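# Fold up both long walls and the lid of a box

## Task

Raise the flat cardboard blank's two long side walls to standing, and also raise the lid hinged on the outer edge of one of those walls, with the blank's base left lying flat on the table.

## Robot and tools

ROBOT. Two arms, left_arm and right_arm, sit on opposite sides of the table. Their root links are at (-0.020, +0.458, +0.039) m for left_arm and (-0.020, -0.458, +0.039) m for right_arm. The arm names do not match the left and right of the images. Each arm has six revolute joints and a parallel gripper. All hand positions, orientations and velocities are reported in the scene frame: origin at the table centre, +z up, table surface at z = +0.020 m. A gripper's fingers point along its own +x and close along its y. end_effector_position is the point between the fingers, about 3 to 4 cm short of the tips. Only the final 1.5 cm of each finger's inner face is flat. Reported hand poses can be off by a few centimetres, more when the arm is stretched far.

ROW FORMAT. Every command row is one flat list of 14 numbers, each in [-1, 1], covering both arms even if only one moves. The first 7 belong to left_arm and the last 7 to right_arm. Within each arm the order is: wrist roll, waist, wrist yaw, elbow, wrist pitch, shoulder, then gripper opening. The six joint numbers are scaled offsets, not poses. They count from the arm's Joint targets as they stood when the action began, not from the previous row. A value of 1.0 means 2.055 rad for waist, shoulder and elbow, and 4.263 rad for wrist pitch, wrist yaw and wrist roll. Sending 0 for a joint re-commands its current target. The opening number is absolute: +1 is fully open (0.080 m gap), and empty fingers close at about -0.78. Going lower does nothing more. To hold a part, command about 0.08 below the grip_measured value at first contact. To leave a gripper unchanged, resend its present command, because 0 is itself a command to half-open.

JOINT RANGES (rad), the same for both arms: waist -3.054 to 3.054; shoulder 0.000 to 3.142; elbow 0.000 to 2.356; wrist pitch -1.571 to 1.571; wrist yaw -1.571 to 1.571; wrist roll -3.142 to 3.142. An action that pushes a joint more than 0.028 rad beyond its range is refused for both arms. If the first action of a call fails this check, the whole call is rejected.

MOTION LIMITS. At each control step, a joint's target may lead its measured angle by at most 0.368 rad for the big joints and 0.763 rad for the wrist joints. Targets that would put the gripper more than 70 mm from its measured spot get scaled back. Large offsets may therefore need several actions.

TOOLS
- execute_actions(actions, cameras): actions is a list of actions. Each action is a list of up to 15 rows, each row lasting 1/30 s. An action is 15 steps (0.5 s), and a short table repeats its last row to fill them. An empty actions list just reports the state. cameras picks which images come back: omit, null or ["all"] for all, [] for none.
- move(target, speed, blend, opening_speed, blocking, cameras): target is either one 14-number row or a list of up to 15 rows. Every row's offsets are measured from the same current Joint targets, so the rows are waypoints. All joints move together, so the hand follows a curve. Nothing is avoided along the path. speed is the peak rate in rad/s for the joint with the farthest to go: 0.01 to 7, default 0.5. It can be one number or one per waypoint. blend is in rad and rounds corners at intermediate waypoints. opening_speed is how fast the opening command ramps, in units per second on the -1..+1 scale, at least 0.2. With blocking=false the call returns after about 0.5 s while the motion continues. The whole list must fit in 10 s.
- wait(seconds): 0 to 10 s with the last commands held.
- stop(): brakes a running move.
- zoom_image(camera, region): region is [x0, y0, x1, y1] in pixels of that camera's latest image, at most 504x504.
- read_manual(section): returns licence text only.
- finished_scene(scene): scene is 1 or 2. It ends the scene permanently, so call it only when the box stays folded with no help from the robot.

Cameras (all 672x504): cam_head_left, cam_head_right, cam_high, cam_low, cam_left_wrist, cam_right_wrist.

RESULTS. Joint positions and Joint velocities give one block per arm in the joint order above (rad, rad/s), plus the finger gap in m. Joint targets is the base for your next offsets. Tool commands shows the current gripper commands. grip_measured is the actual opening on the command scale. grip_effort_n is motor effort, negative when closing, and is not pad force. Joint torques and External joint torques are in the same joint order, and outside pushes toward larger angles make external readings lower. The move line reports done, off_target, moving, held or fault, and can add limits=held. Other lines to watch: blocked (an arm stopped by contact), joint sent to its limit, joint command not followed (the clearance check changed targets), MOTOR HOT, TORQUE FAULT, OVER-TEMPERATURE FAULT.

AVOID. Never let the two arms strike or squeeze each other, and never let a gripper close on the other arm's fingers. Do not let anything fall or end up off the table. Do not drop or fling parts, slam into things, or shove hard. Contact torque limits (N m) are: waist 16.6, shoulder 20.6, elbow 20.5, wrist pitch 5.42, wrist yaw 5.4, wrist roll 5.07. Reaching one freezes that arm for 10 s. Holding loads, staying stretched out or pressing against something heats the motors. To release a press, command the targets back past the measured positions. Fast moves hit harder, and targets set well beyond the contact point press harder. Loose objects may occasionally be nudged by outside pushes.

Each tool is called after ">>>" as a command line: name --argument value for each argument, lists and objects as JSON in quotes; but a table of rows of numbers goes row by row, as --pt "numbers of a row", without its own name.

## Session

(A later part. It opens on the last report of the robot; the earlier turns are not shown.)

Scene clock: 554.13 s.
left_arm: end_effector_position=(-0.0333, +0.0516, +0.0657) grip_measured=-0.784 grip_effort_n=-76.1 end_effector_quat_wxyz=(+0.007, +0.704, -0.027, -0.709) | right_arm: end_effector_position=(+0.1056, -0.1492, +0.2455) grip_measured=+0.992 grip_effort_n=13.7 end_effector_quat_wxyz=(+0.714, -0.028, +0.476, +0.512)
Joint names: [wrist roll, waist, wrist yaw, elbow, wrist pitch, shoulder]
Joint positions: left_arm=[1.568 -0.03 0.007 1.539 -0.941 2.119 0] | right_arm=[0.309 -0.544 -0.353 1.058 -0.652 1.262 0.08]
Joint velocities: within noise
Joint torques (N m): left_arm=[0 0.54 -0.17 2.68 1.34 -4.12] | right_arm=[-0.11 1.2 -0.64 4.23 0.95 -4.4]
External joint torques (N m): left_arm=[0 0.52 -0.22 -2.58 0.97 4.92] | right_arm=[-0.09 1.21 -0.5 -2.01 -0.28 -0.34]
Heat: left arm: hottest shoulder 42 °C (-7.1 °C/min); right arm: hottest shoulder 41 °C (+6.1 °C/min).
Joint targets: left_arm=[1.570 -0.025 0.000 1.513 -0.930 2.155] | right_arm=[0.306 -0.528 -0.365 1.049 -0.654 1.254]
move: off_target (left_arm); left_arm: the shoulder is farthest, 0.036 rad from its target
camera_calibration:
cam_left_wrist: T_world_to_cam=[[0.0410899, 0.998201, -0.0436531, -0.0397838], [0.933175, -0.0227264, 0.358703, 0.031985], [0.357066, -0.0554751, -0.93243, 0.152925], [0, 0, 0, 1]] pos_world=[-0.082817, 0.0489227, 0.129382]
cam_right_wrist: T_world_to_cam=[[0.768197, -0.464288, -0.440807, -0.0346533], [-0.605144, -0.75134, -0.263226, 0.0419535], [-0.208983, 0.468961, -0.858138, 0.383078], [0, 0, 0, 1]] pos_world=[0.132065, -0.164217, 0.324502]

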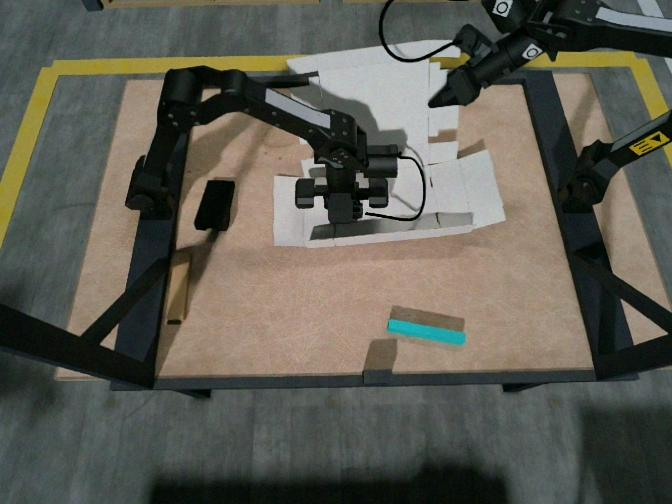

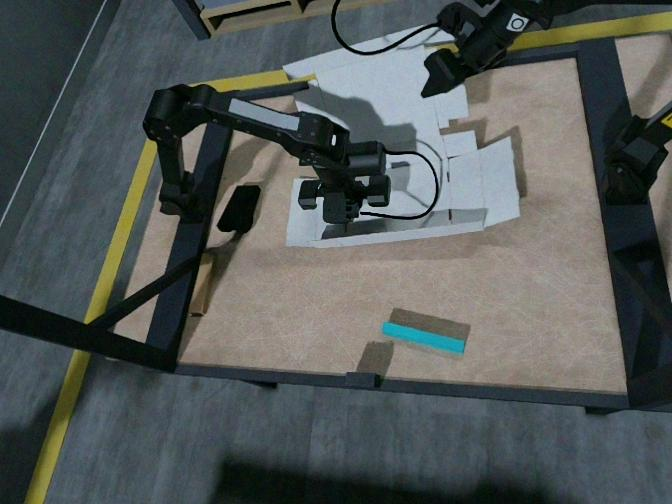

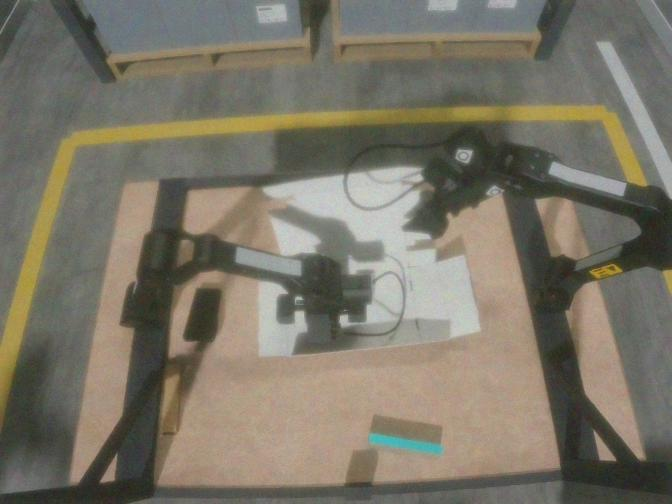

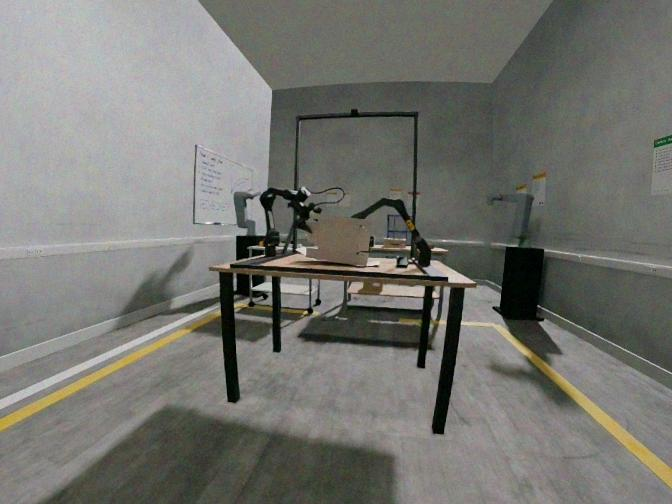

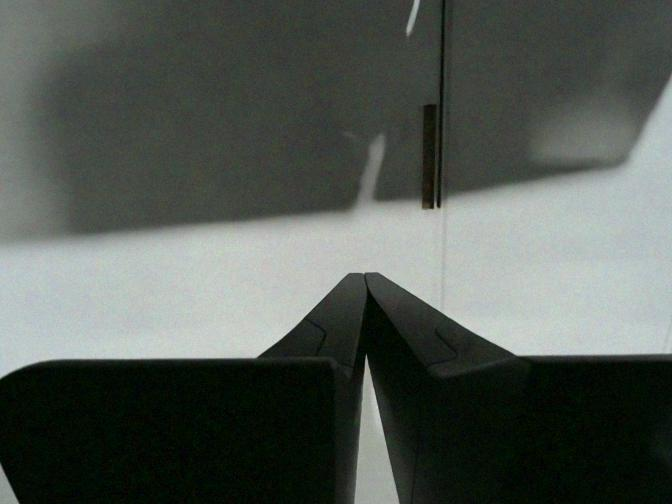

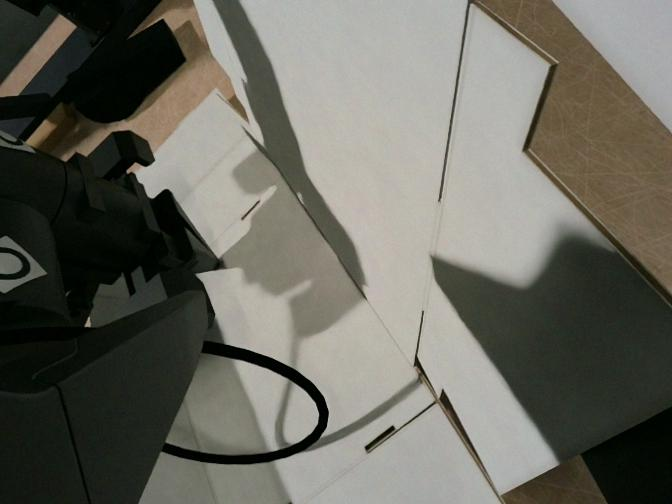

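>>> move --target '[0,0,0,0,0,0,-0.8,-0.0652,0.0988,0.0322,-0.0501,0.0014,-0.0703,1]' --speed 0.15

>>> zoom_image --camera "cam_low" --region '[280, 180, 440, 290]'

>>> zoom_image --camera "cam_head_left" --region '[260, 10, 520, 260]'

Scene clock: 559.13 s.
left_arm: end_effector_position=(-0.0333, +0.0515, +0.0657) grip_measured=-0.784 grip_effort_n=-76.1 end_effector_quat_wxyz=(+0.007, +0.704, -0.027, -0.709) | right_arm: end_effector_position=(+0.0504, -0.1610, +0.2443) grip_measured=+0.992 grip_effort_n=13.7 end_effector_quat_wxyz=(+0.692, -0.181, +0.354, +0.603)
Joint names: [wrist roll, waist, wrist yaw, elbow, wrist pitch, shoulder]
Joint positions: left_arm=[1.568 -0.03 0.007 1.539 -0.941 2.119 0] | right_arm=[0.031 -0.338 -0.215 0.955 -0.652 1.115 0.08]
Joint velocities: within noise
Joint torques (N m): left_arm=[0.1 0.52 -0.16 2.48 1.35 -4.32] | right_arm=[-0.1 1.03 -0.6 4.24 1.34 -3.24]
External joint torques (N m): left_arm=[0.1 0.51 -0.21 -2.72 0.98 4.63] | right_arm=[-0.1 1.02 -0.51 -2.09 0.04 -0.07]
Heat: left arm: hottest shoulder 41 °C (-7.1 °C/min); right arm: hottest shoulder 40 °C (+5.1 °C/min).
Joint targets: left_arm=[1.570 -0.025 0.000 1.513 -0.930 2.155] | right_arm=[0.028 -0.325 -0.227 0.946 -0.648 1.109]
move: off_target (left_arm); left_arm: the shoulder is farthest, 0.036 rad from its target
camera_calibration:
cam_left_wrist: T_world_to_cam=[[0.041054, 0.998183, -0.0440978, -0.0397301], [0.93318, -0.0225336, 0.358703, 0.0319759], [0.357058, -0.0558774, -0.932409, 0.152941], [0, 0, 0, 1]] pos_world=[-0.0828169, 0.0489244, 0.129382]
cam_right_wrist: T_world_to_cam=[[0.966608, -0.194684, -0.166637, -0.0316888], [-0.245865, -0.887884, -0.38886, -0.00998015], [-0.0722496, 0.416845, -0.906102, 0.372533], [0, 0, 0, 1]] pos_world=[0.0550922, -0.170319, 0.328392]

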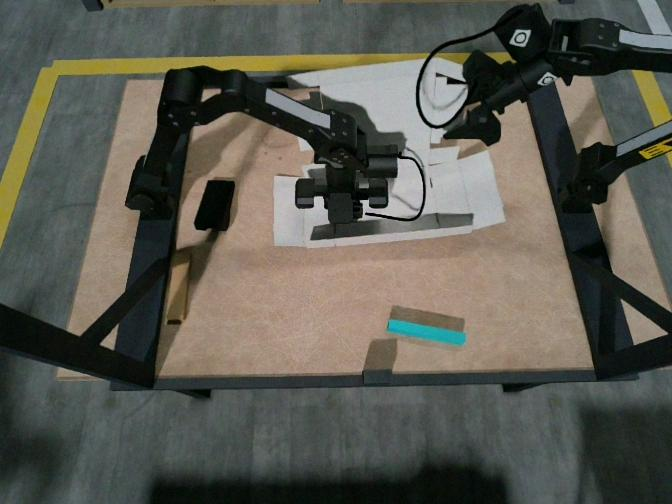

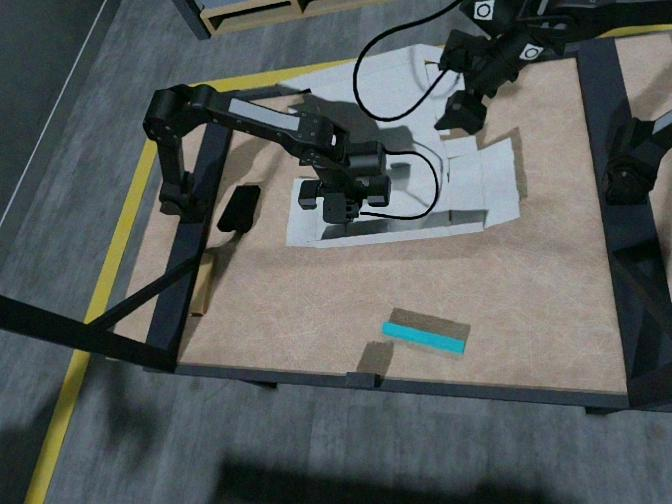

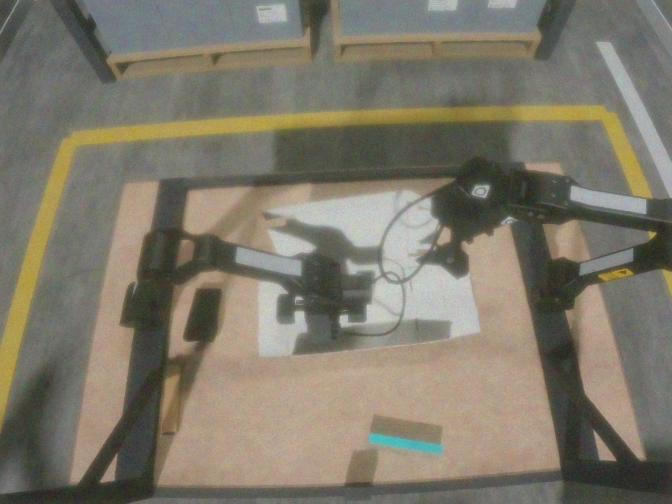

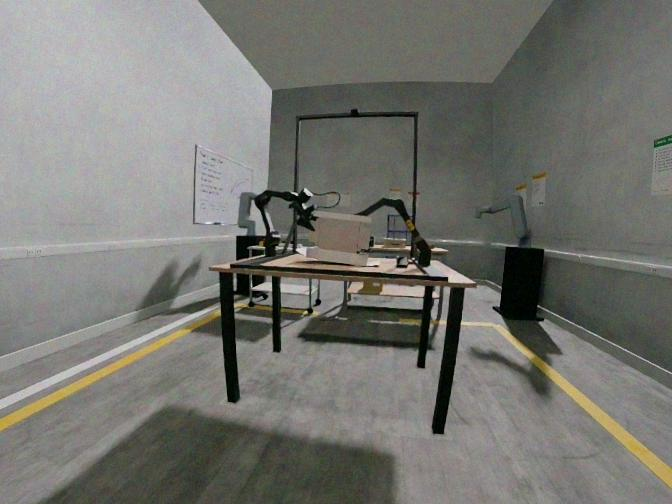

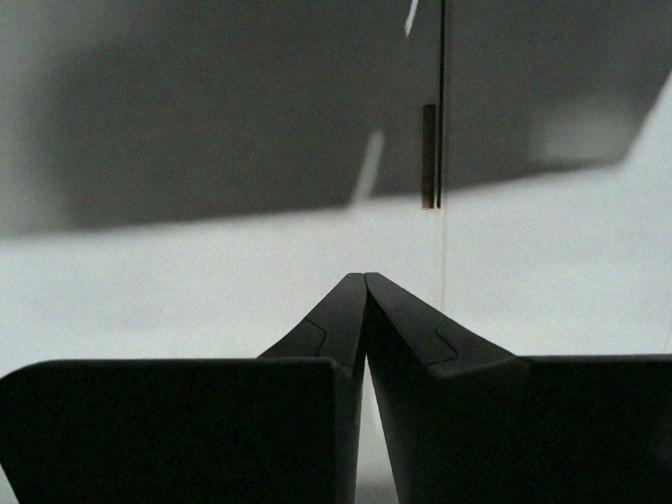

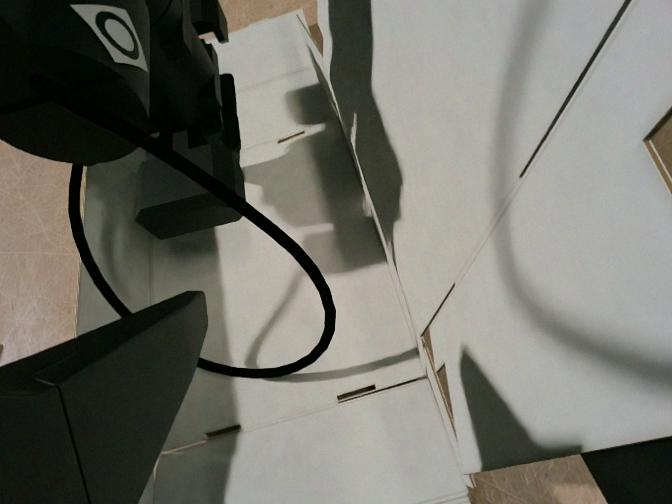

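Scaled by 3.150 from the camera's 672x504 image, which has a finer 960x720 frame.

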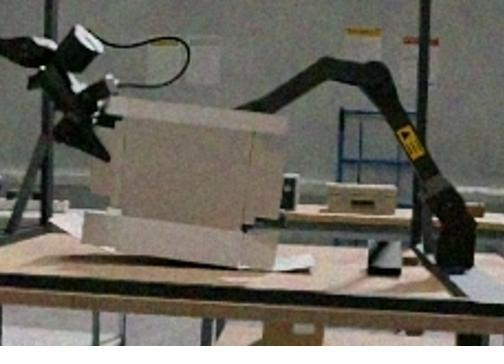

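Scaled by 1.938 from the camera's 672x504 image, which has a finer 960x720 frame.

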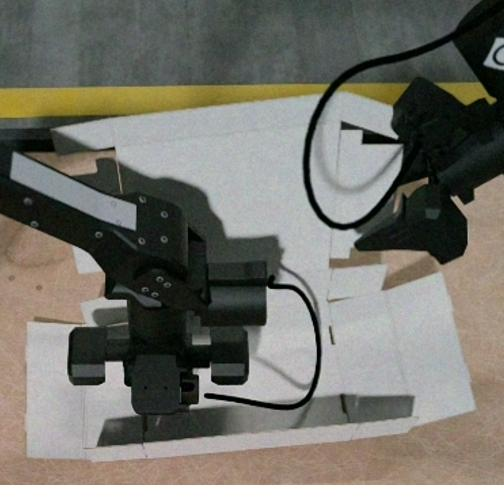

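>>> move --target '[0,0,0,0,0,0,-0.8,-0.007,-0.0655,-0.0216,-0.0704,0.041,0.029,1]' --speed 0.2 --cameras '["cam_low","cam_head_left","cam_right_wrist"]'

>>> zoom_image --camera "cam_low" --region '[280, 180, 440, 290]'

>>> zoom_image --camera "cam_head_left" --region '[260, 10, 520, 260]'

Scene clock: 574.00 s.
left_arm: end_effector_position=(-0.0333, +0.0523, +0.0650) grip_measured=-0.784 grip_effort_n=-76.1 end_effector_quat_wxyz=(+0.007, +0.704, -0.026, -0.709) | right_arm: end_effector_position=(+0.0815, -0.1588, +0.2135) grip_measured=+0.993 grip_effort_n=12.8 end_effector_quat_wxyz=(+0.706, -0.150, +0.352, +0.596)
Joint names: [wrist roll, waist, wrist yaw, elbow, wrist pitch, shoulder]
Joint positions: left_arm=[1.568 -0.03 0.007 1.536 -0.94 2.119 0] | right_arm=[-0.002 -0.47 -0.302 0.827 -0.466 1.147 0.08]
Joint velocities: within noise
Joint torques (N m): left_arm=[0.03 0.41 -0.15 3.01 1.31 -4.23] | right_arm=[0.01 0.68 -0.86 2.67 0.64 -0.69]
External joint torques (N m): left_arm=[0.04 0.3 -0.2 -2.21 0.95 4.77] | right_arm=[0.02 0.69 -0.73 -3.7 -0.67 2.72]
Heat: left arm: hottest shoulder 41 °C (-5.0 °C/min); right arm: hottest shoulder 37 °C (+1.0 °C/min).
Joint targets: left_arm=[1.570 -0.025 0.000 1.513 -0.930 2.155] | right_arm=[-0.002 -0.459 -0.320 0.801 -0.473 1.169]
move: off_target (left_arm); left_arm: the shoulder is farthest, 0.036 rad from its target
camera_calibration:
cam_right_wrist: T_world_to_cam=[[0.952118, -0.232147, -0.198944, -0.0644072], [-0.297087, -0.856154, -0.422776, 0.00406154], [-0.0721804, 0.461636, -0.884128, 0.3484], [0, 0, 0, 1]] pos_world=[0.0876776, -0.172309, 0.296934]
Images, in order (width x height): cam_head_left 672x504, cam_low 672x504, cam_right_wrist 672x504.

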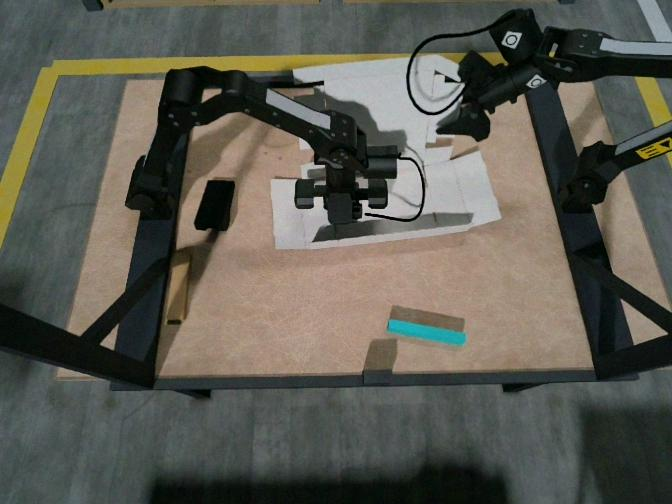

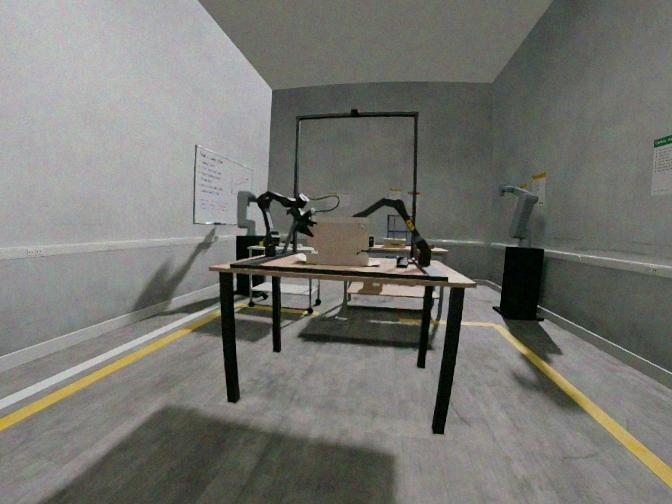

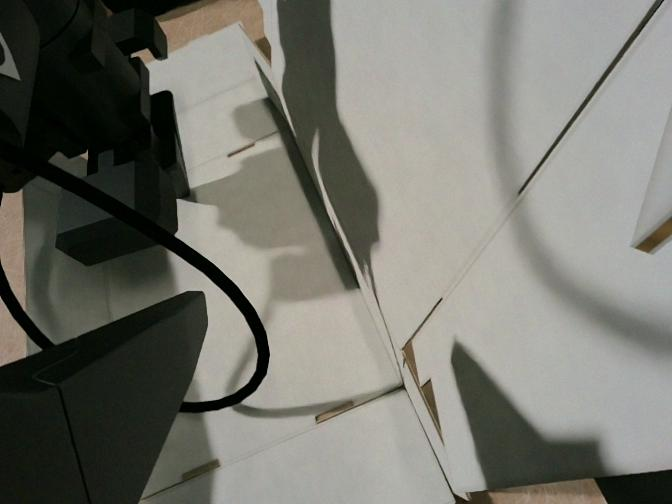

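Scaled by 3.150 from the camera's 672x504 image, which has a finer 960x720 frame.

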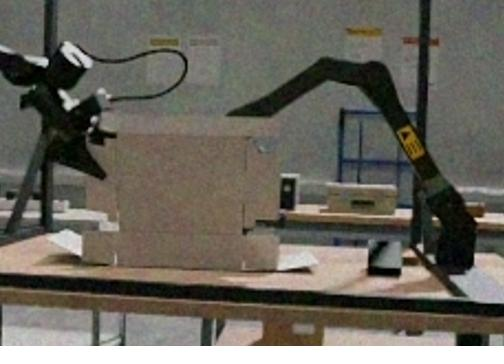

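Scaled by 1.938 from the camera's 672x504 image, which has a finer 960x720 frame.

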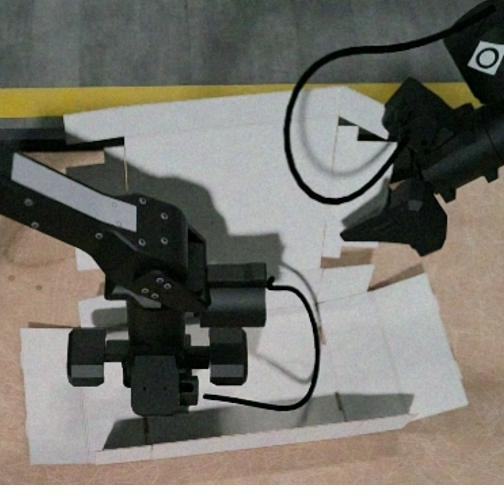

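>>> move --pt "0 0 0 0 0 0 -0.8 0.0235 0.1134 0.0378 0.0813 -0.0389 -0.0204 1" --pt "0 0 0 0 0 0 -0.8 0 0.0 0.0 0.06 -0.025 -0.01 1" --speed 0.2 --cameras '["cam_low","cam_head_left","cam_head_right","cam_right_wrist"]'

>>> zoom_image --camera "cam_low" --region '[280, 180, 440, 290]'

>>> zoom_image --camera "cam_head_left" --region '[260, 10, 520, 260]'

Scene clock: 592.43 s.
left_arm: end_effector_position=(-0.0345, +0.0518, +0.0649) grip_measured=-0.784 grip_effort_n=-76.1 end_effector_quat_wxyz=(+0.007, +0.703, -0.028, -0.710) | right_arm: end_effector_position=(+0.0747, -0.1584, +0.2395) grip_measured=+0.993 grip_effort_n=11.4 end_effector_quat_wxyz=(+0.696, -0.150, +0.357, +0.605)
Joint names: [wrist roll, waist, wrist yaw, elbow, wrist pitch, shoulder]
Joint positions: left_arm=[1.569 -0.033 0.009 1.535 -0.937 2.119 0] | right_arm=[0.001 -0.456 -0.316 0.931 -0.583 1.143 0.08]
Joint velocities: within noise
Joint torques (N m): left_arm=[0.07 0.79 -0.25 3.02 1.12 -4.29] | right_arm=[-0.1 -0.32 -0.29 4.5 1.33 -2.36]
External joint torques (N m): left_arm=[0.07 0.73 -0.3 -2.18 0.76 4.71] | right_arm=[-0.09 -0.32 -0.15 -1.84 0.04 1.02]
Heat: left arm: hottest shoulder 40 °C (-4.0 °C/min); right arm: hottest wrist pitch 35 °C (+1.0 °C/min).
Joint targets: left_arm=[1.570 -0.025 0.000 1.513 -0.930 2.155] | right_arm=[-0.002 -0.460 -0.320 0.924 -0.579 1.148]
move: off_target (left_arm); left_arm: the shoulder is farthest, 0.036 rad from its target
camera_calibration:
cam_right_wrist: T_world_to_cam=[[0.953693, -0.212149, -0.213221, -0.0461723], [-0.285018, -0.863892, -0.415277, 0.00940368], [-0.0960995, 0.456818, -0.884354, 0.371776], [0, 0, 0, 1]] pos_world=[0.0824418, -0.171506, 0.322841]
Images, in order (width x height): cam_head_left 672x504, cam_head_right 672x504, cam_low 672x504, cam_right_wrist 672x504.

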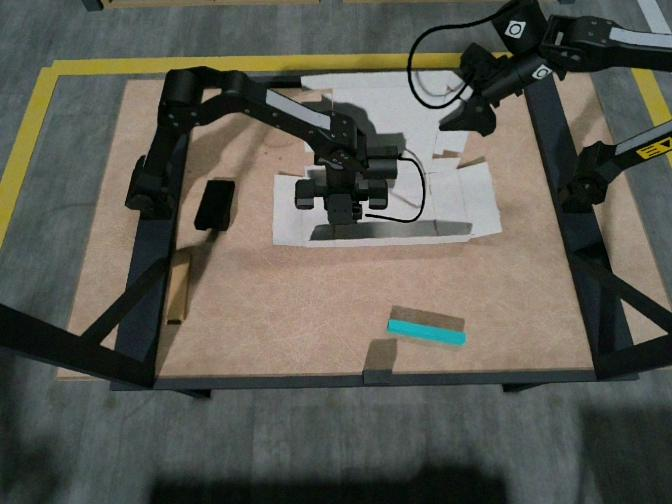

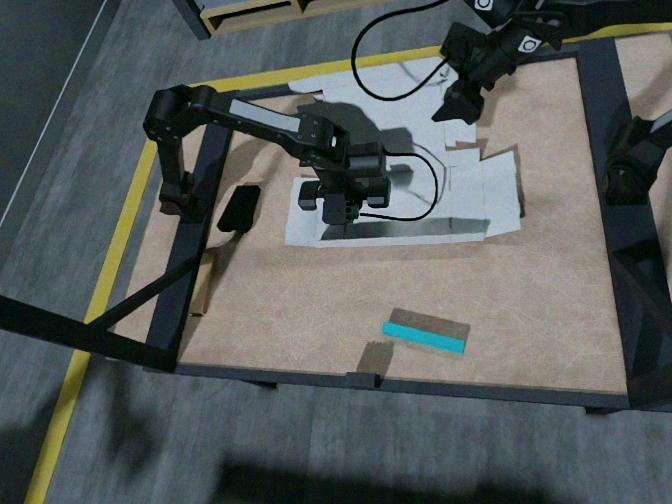

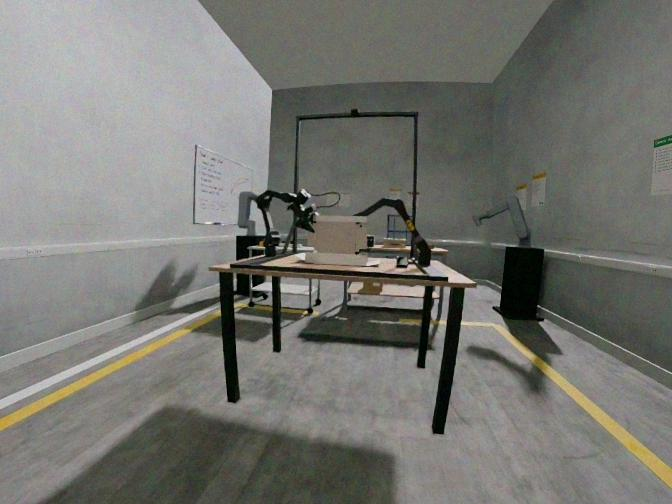

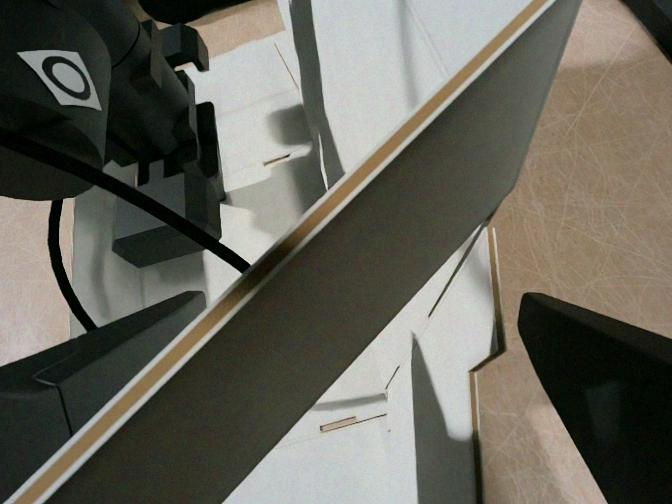

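Scaled by 3.150 from the camera's 672x504 image, which has a finer 960x720 frame.

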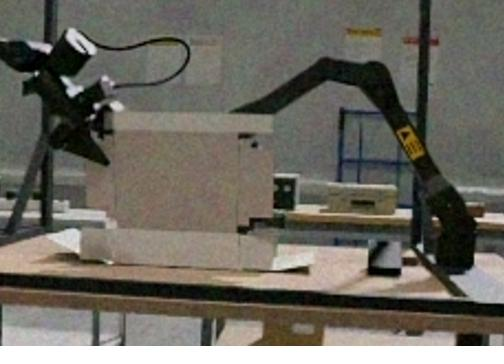

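Scaled by 1.938 from the camera's 672x504 image, which has a finer 960x720 frame.

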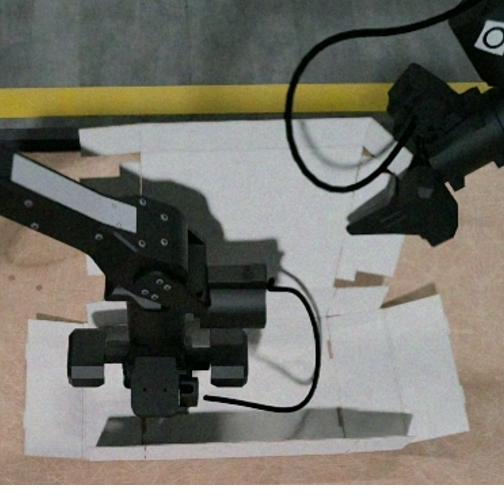

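>>> move --pt "0 0 0 0.05 -0.034 -0.02 -0.8 0 0 0 0 -0.06 -0.12 1" --pt "0 0 0 0.17 -0.117 -0.08 -0.8 0 0 0 0 -0.1 -0.2 1" --pt "0 0 0 0.0 -0.08 -0.42 -0.8 0 0 0 0 -0.1 -0.3 1" --speed 0.35 --blend 0.03

>>> zoom_image --camera "cam_low" --region '[280, 180, 440, 290]'

>>> zoom_image --camera "cam_head_left" --region '[260, 30, 520, 270]'

>>> zoom_image --camera "cam_head_right" --region '[260, 30, 540, 270]'

Scene clock: 613.23 s.
left_arm: end_effector_position=(-0.0276, +0.1748, +0.3203) grip_measured=-0.784 grip_effort_n=-76.1 end_effector_quat_wxyz=(+0.173, +0.680, -0.190, -0.687) | right_arm: end_effector_position=(+0.0123, -0.2853, +0.3050) grip_measured=+0.993 grip_effort_n=10.9 end_effector_quat_wxyz=(+0.719, -0.117, +0.279, +0.625)
Joint names: [wrist roll, waist, wrist yaw, elbow, wrist pitch, shoulder]
Joint positions: left_arm=[1.569 -0.026 0.002 1.522 -1.275 1.298 0] | right_arm=[0.001 -0.456 -0.317 0.929 -1.007 0.537 0.08]
Joint velocities: within noise
Joint torques (N m): left_arm=[0.02 0.08 0 4.82 1.6 -4.05] | right_arm=[-0.09 -0.31 -0.24 4.05 1.32 0.2]
External joint torques (N m): left_arm=[0.04 0.07 -0.04 -0.79 0.54 -0.43] | right_arm=[-0.09 -0.31 -0.13 -1.5 -0.14 -0.45]
Heat: left arm: hottest shoulder 41 °C (-1.0 °C/min); right arm: hottest wrist pitch 37 °C (+3.0 °C/min).
Joint targets: left_arm=[1.570 -0.025 0.000 1.513 -1.271 1.291] | right_arm=[-0.002 -0.460 -0.320 0.924 -1.006 0.532]
move: done
camera_calibration:
cam_left_wrist: T_world_to_cam=[[0.0335559, 0.869974, -0.491954, 0.0138777], [0.935981, 0.145243, 0.320692, -0.0789635], [0.350446, -0.471221, -0.809406, 0.428121], [0, 0, 0, 1]] pos_world=[-0.0765908, 0.201135, 0.378674]
cam_right_wrist: T_world_to_cam=[[0.968987, -0.180696, -0.168564, -0.0044796], [-0.245375, -0.784321, -0.569764, -0.0214019], [-0.0292537, 0.593455, -0.804335, 0.495462], [0, 0, 0, 1]] pos_world=[0.0135833, -0.31163, 0.385569]

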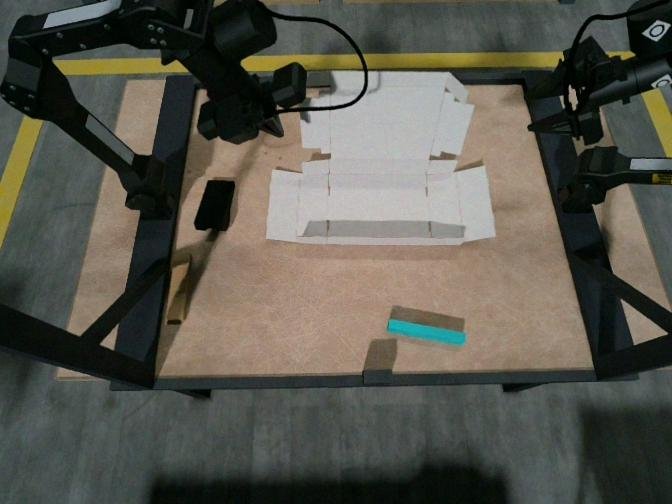

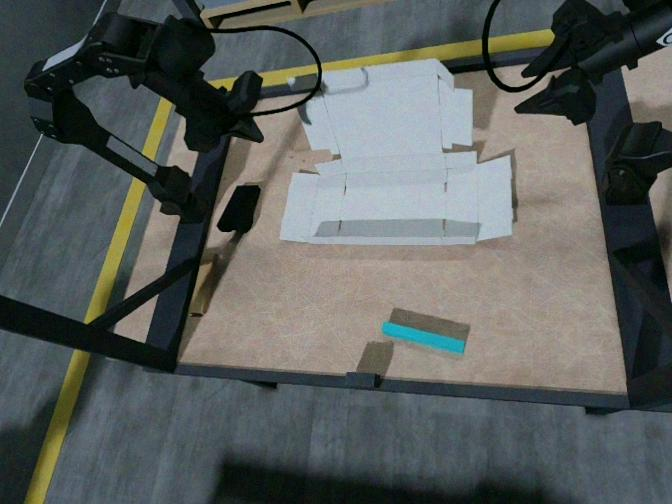

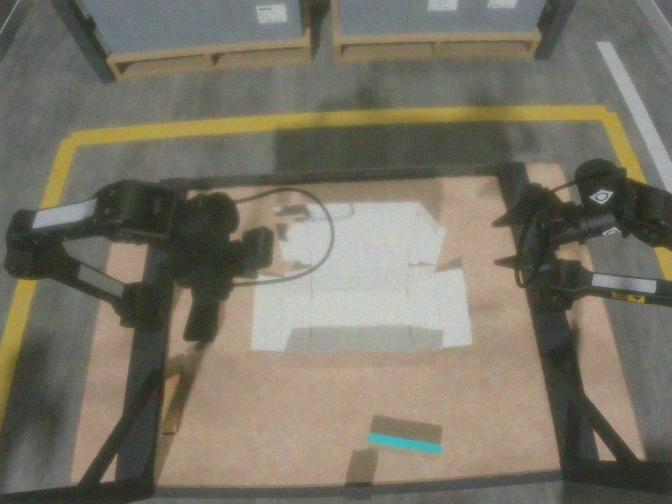

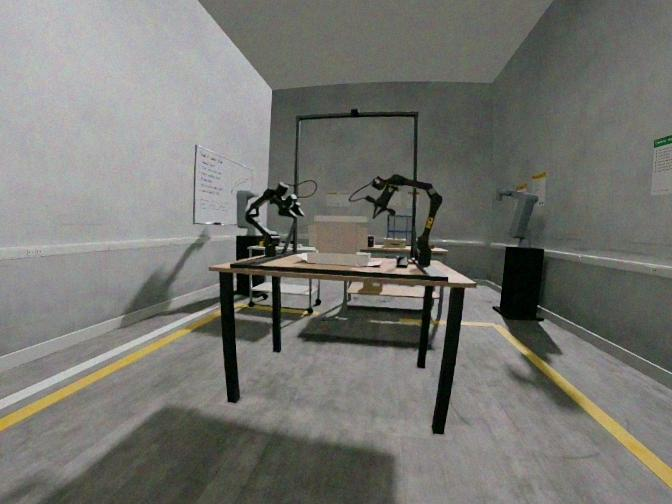

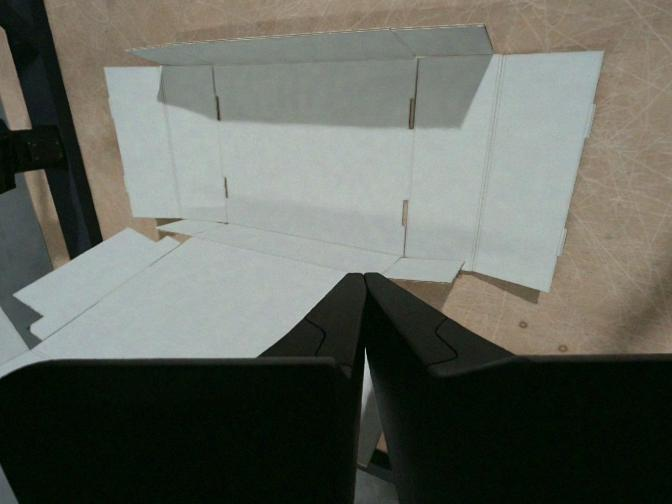

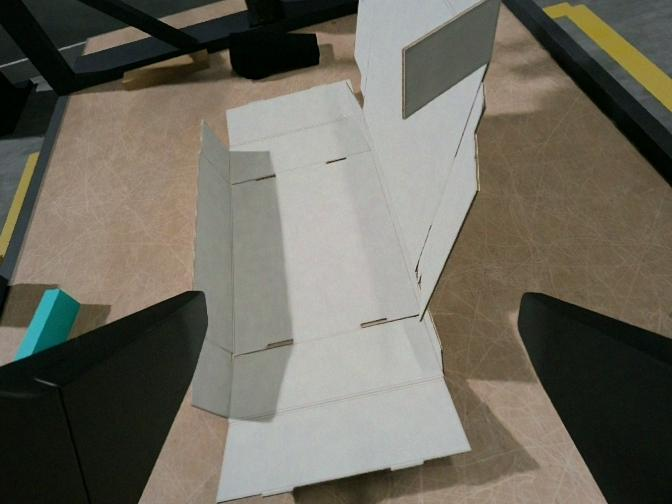

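Scaled by 3.150 from the camera's 672x504 image, which has a finer 960x720 frame.

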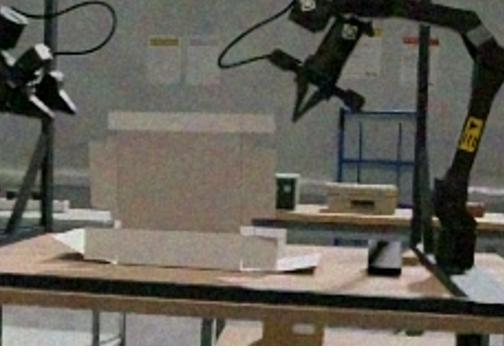

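Scaled by 1.938 from the camera's 672x504 image, which has a finer 960x720 frame.

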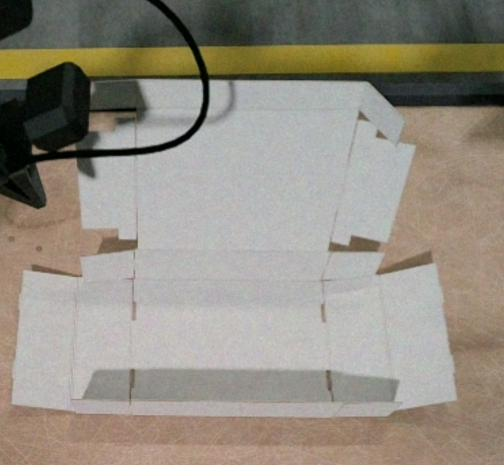

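Scaled by 1.800 from the camera's 672x504 image, which has a finer 960x720 frame.

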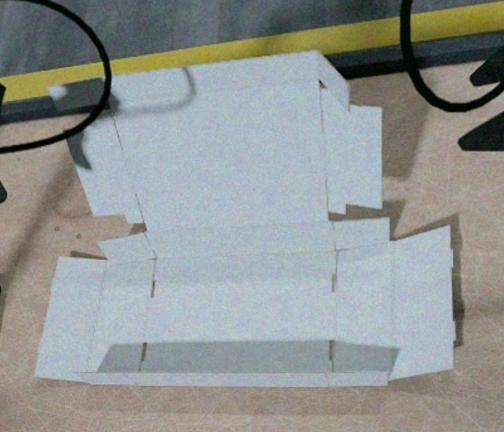

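>>> move --pt "0 -0.056 -0.1227 0.3246 -0.0645 0.4582 -0.8 0 0 0 0 0 0 1" --pt "0 -0.056 -0.1227 0.1109 0.0443 0.4703 -0.8 0 0 0 0 0 0 1" --speed 0.5 --cameras '["cam_left_wrist","cam_head_left","cam_right_wrist"]'

Scene clock: 636.13 s.
left_arm: end_effector_position=(-0.0049, +0.0250, +0.0824) grip_measured=-0.784 grip_effort_n=-76.1 end_effector_quat_wxyz=(-0.043, +0.863, -0.054, -0.500) | right_arm: end_effector_position=(+0.0123, -0.2854, +0.3051) grip_measured=+0.993 grip_effort_n=11.4 end_effector_quat_wxyz=(+0.719, -0.117, +0.279, +0.625)
Joint names: [wrist roll, waist, wrist yaw, elbow, wrist pitch, shoulder]
Joint positions: left_arm=[1.569 -0.139 -0.519 1.749 -1.085 2.256 0] | right_arm=[0.001 -0.456 -0.317 0.929 -1.007 0.537 0.08]
Joint velocities: within noise
Joint torques (N m): left_arm=[0.03 0.03 -0.4 4.56 0.61 -8.43] | right_arm=[-0.1 -0.32 -0.26 4.03 1.32 0.23]
External joint torques (N m): left_arm=[0.03 -0.04 -0.13 -0.64 0.37 1.38] | right_arm=[-0.09 -0.32 -0.14 -1.43 -0.12 -0.47]
Heat: left arm: hottest shoulder 41 °C (+1.0 °C/min); right arm: hottest wrist pitch 38 °C (+2.0 °C/min).
Joint targets: left_arm=[1.570 -0.140 -0.523 1.741 -1.082 2.258] | right_arm=[-0.002 -0.460 -0.320 0.924 -1.006 0.532]
move: done
camera_calibration:
cam_left_wrist: T_world_to_cam=[[0.145352, 0.988901, 0.0307916, -0.0190365], [0.617285, -0.114965, 0.778294, -0.034837], [0.773196, -0.0941197, -0.627144, 0.134671], [0, 0, 0, 1]] pos_world=[-0.0798558, 0.0274954, 0.112158]
cam_right_wrist: T_world_to_cam=[[0.969015, -0.180626, -0.168478, -0.00450918], [-0.245277, -0.784166, -0.57002, -0.0213353], [-0.029154, 0.593682, -0.804172, 0.495528], [0, 0, 0, 1]] pos_world=[0.0135831, -0.311731, 0.385568]
Images, in order (width x height): cam_head_left 672x504, cam_left_wrist 672x504, cam_right_wrist 672x504.

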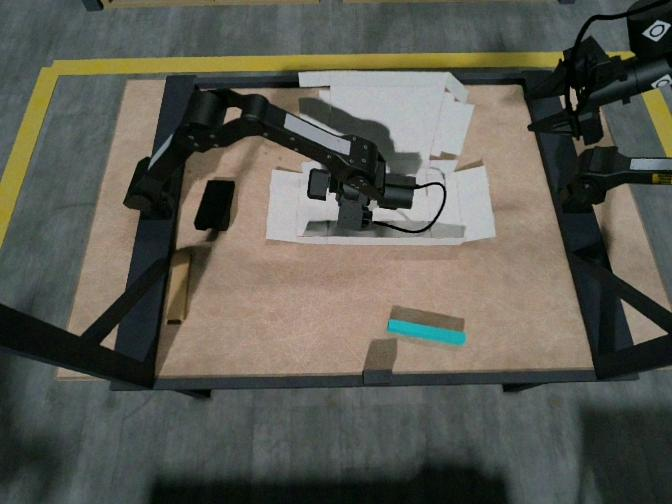

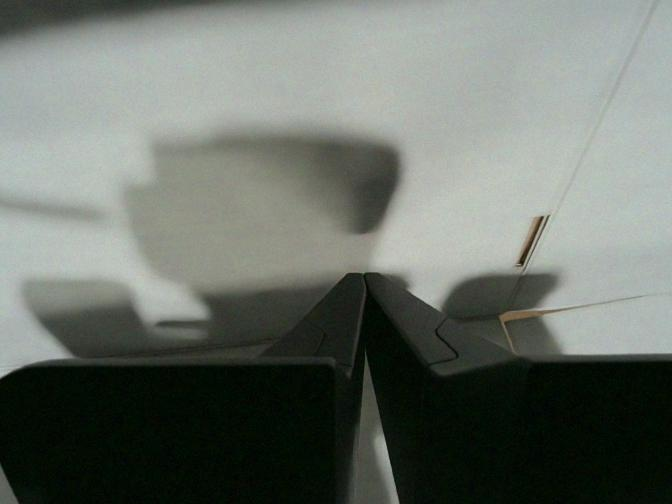

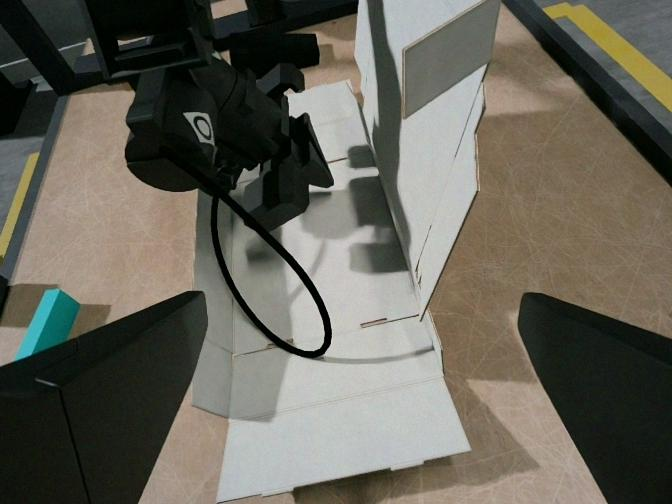

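>>> move --pt "0 0.045 0 0 0 0 -0.8 0 0 0 0 0.1 0.3 1" --pt "0 0.045 0 0 0 0 -0.8 0.057 0.2141 0.0718 0.0146 0.0868 0.2778 1" --speed 0.3

>>> zoom_image --camera "cam_low" --region '[280, 180, 440, 290]'

>>> zoom_image --camera "cam_head_left" --region '[260, 30, 520, 270]'

Scene clock: 644.10 s.
left_arm: end_effector_position=(+0.0314, +0.0277, +0.0824) grip_measured=-0.784 grip_effort_n=-76.1 end_effector_quat_wxyz=(-0.023, +0.865, -0.019, -0.501) | right_arm: end_effector_position=(-0.0123, -0.1534, +0.2345) grip_measured=+0.993 grip_effort_n=10.9 end_effector_quat_wxyz=(+0.683, -0.198, +0.361, +0.603)
Joint names: [wrist roll, waist, wrist yaw, elbow, wrist pitch, shoulder]
Joint positions: left_arm=[1.572 -0.054 -0.519 1.749 -1.084 2.256 0] | right_arm=[0.237 -0.029 -0.007 0.934 -0.641 1.115 0.08]
Joint velocities: within noise
Joint torques (N m): left_arm=[-0.03 0.5 -0.36 4.39 0.61 -8.34] | right_arm=[0.15 0.75 -0.25 7.25 1.4 -4.01]
External joint torques (N m): left_arm=[-0.03 0.49 -0.1 -0.84 0.36 1.48] | right_arm=[0.15 0.76 -0.26 0.91 0.1 -0.83]
Heat: left arm: hottest shoulder 44 °C (+4.1 °C/min); right arm: hottest wrist pitch 38 °C (+3.0 °C/min).
Joint targets: left_arm=[1.570 -0.048 -0.523 1.741 -1.082 2.258] | right_arm=[0.241 -0.020 -0.014 0.954 -0.636 1.103]
move: done
camera_calibration:
cam_left_wrist: T_world_to_cam=[[0.0639124, 0.997451, 0.0317287, -0.024814], [0.624572, -0.0647766, 0.778276, -0.0586303], [0.778348, -0.0299247, -0.62712, 0.104829], [0, 0, 0, 1]] pos_world=[-0.0433883, 0.0240899, 0.112158]
cam_right_wrist: T_world_to_cam=[[0.970724, -0.182649, -0.155994, 0.0281401], [-0.227912, -0.905434, -0.358112, -0.0321993], [-0.0758331, 0.383181, -0.920555, 0.354218], [0, 0, 0, 1]] pos_world=[-0.00779339, -0.159744, 0.318936]

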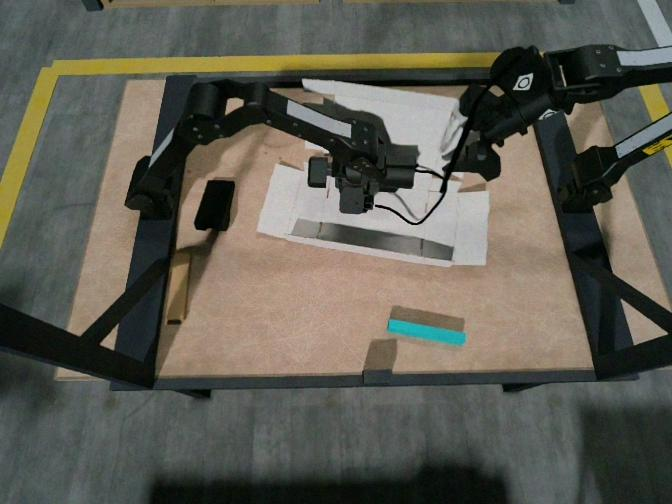

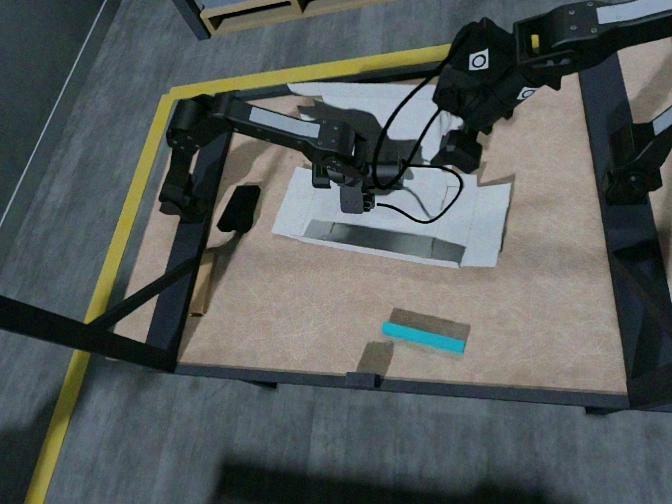

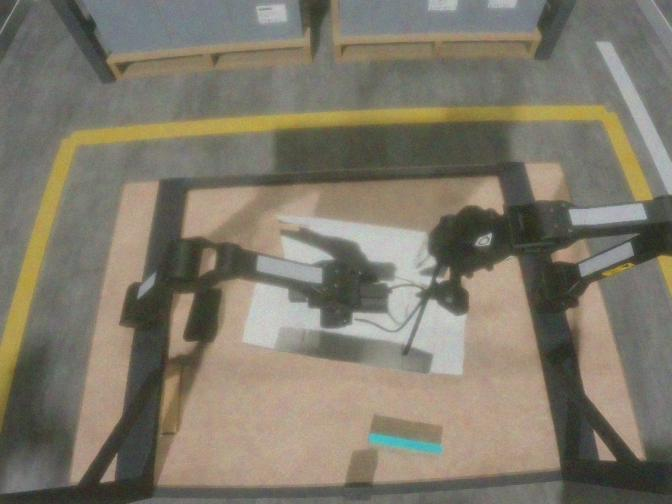

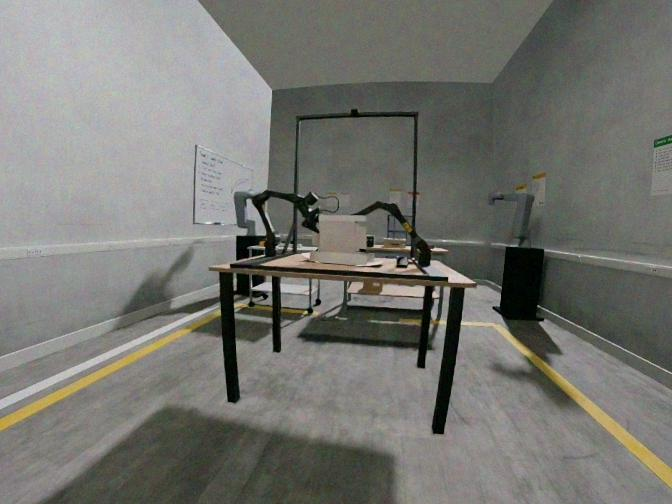

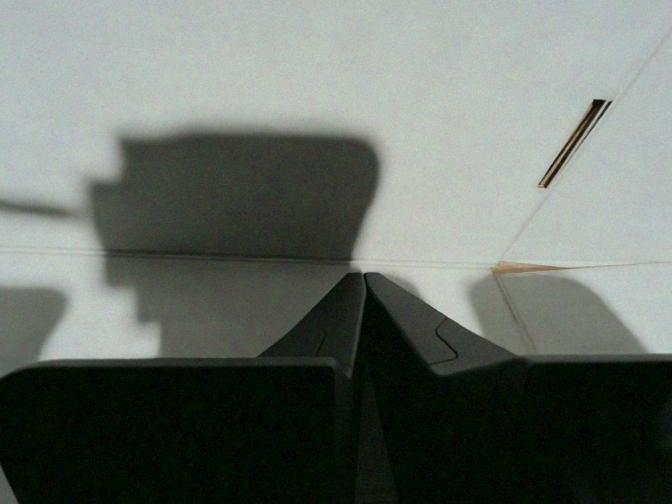

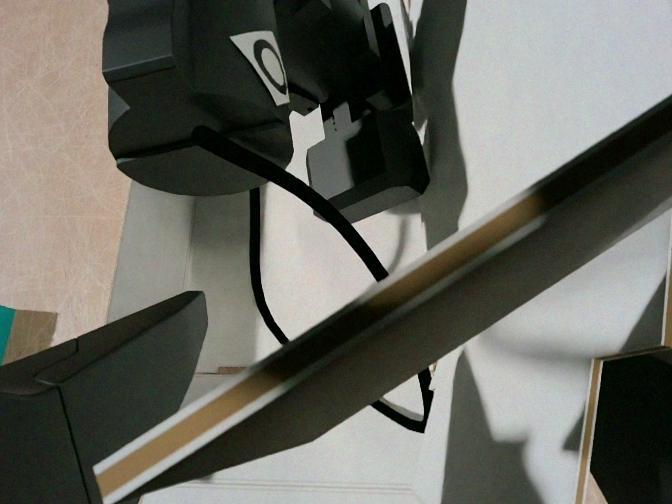

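Scaled by 3.150 from the camera's 672x504 image, which has a finer 960x720 frame.

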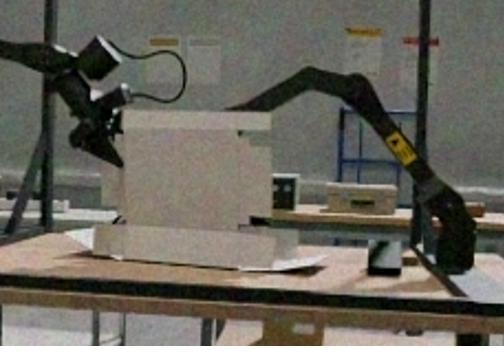

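Scaled by 1.938 from the camera's 672x504 image, which has a finer 960x720 frame.

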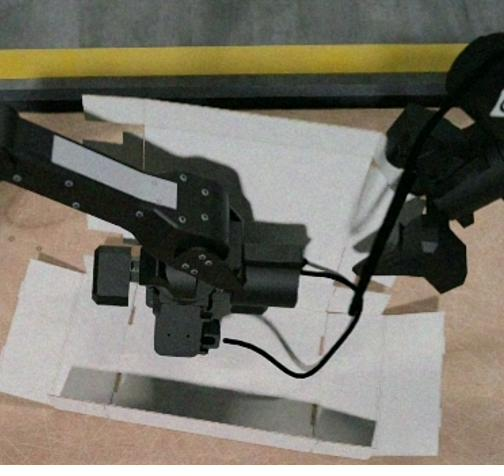

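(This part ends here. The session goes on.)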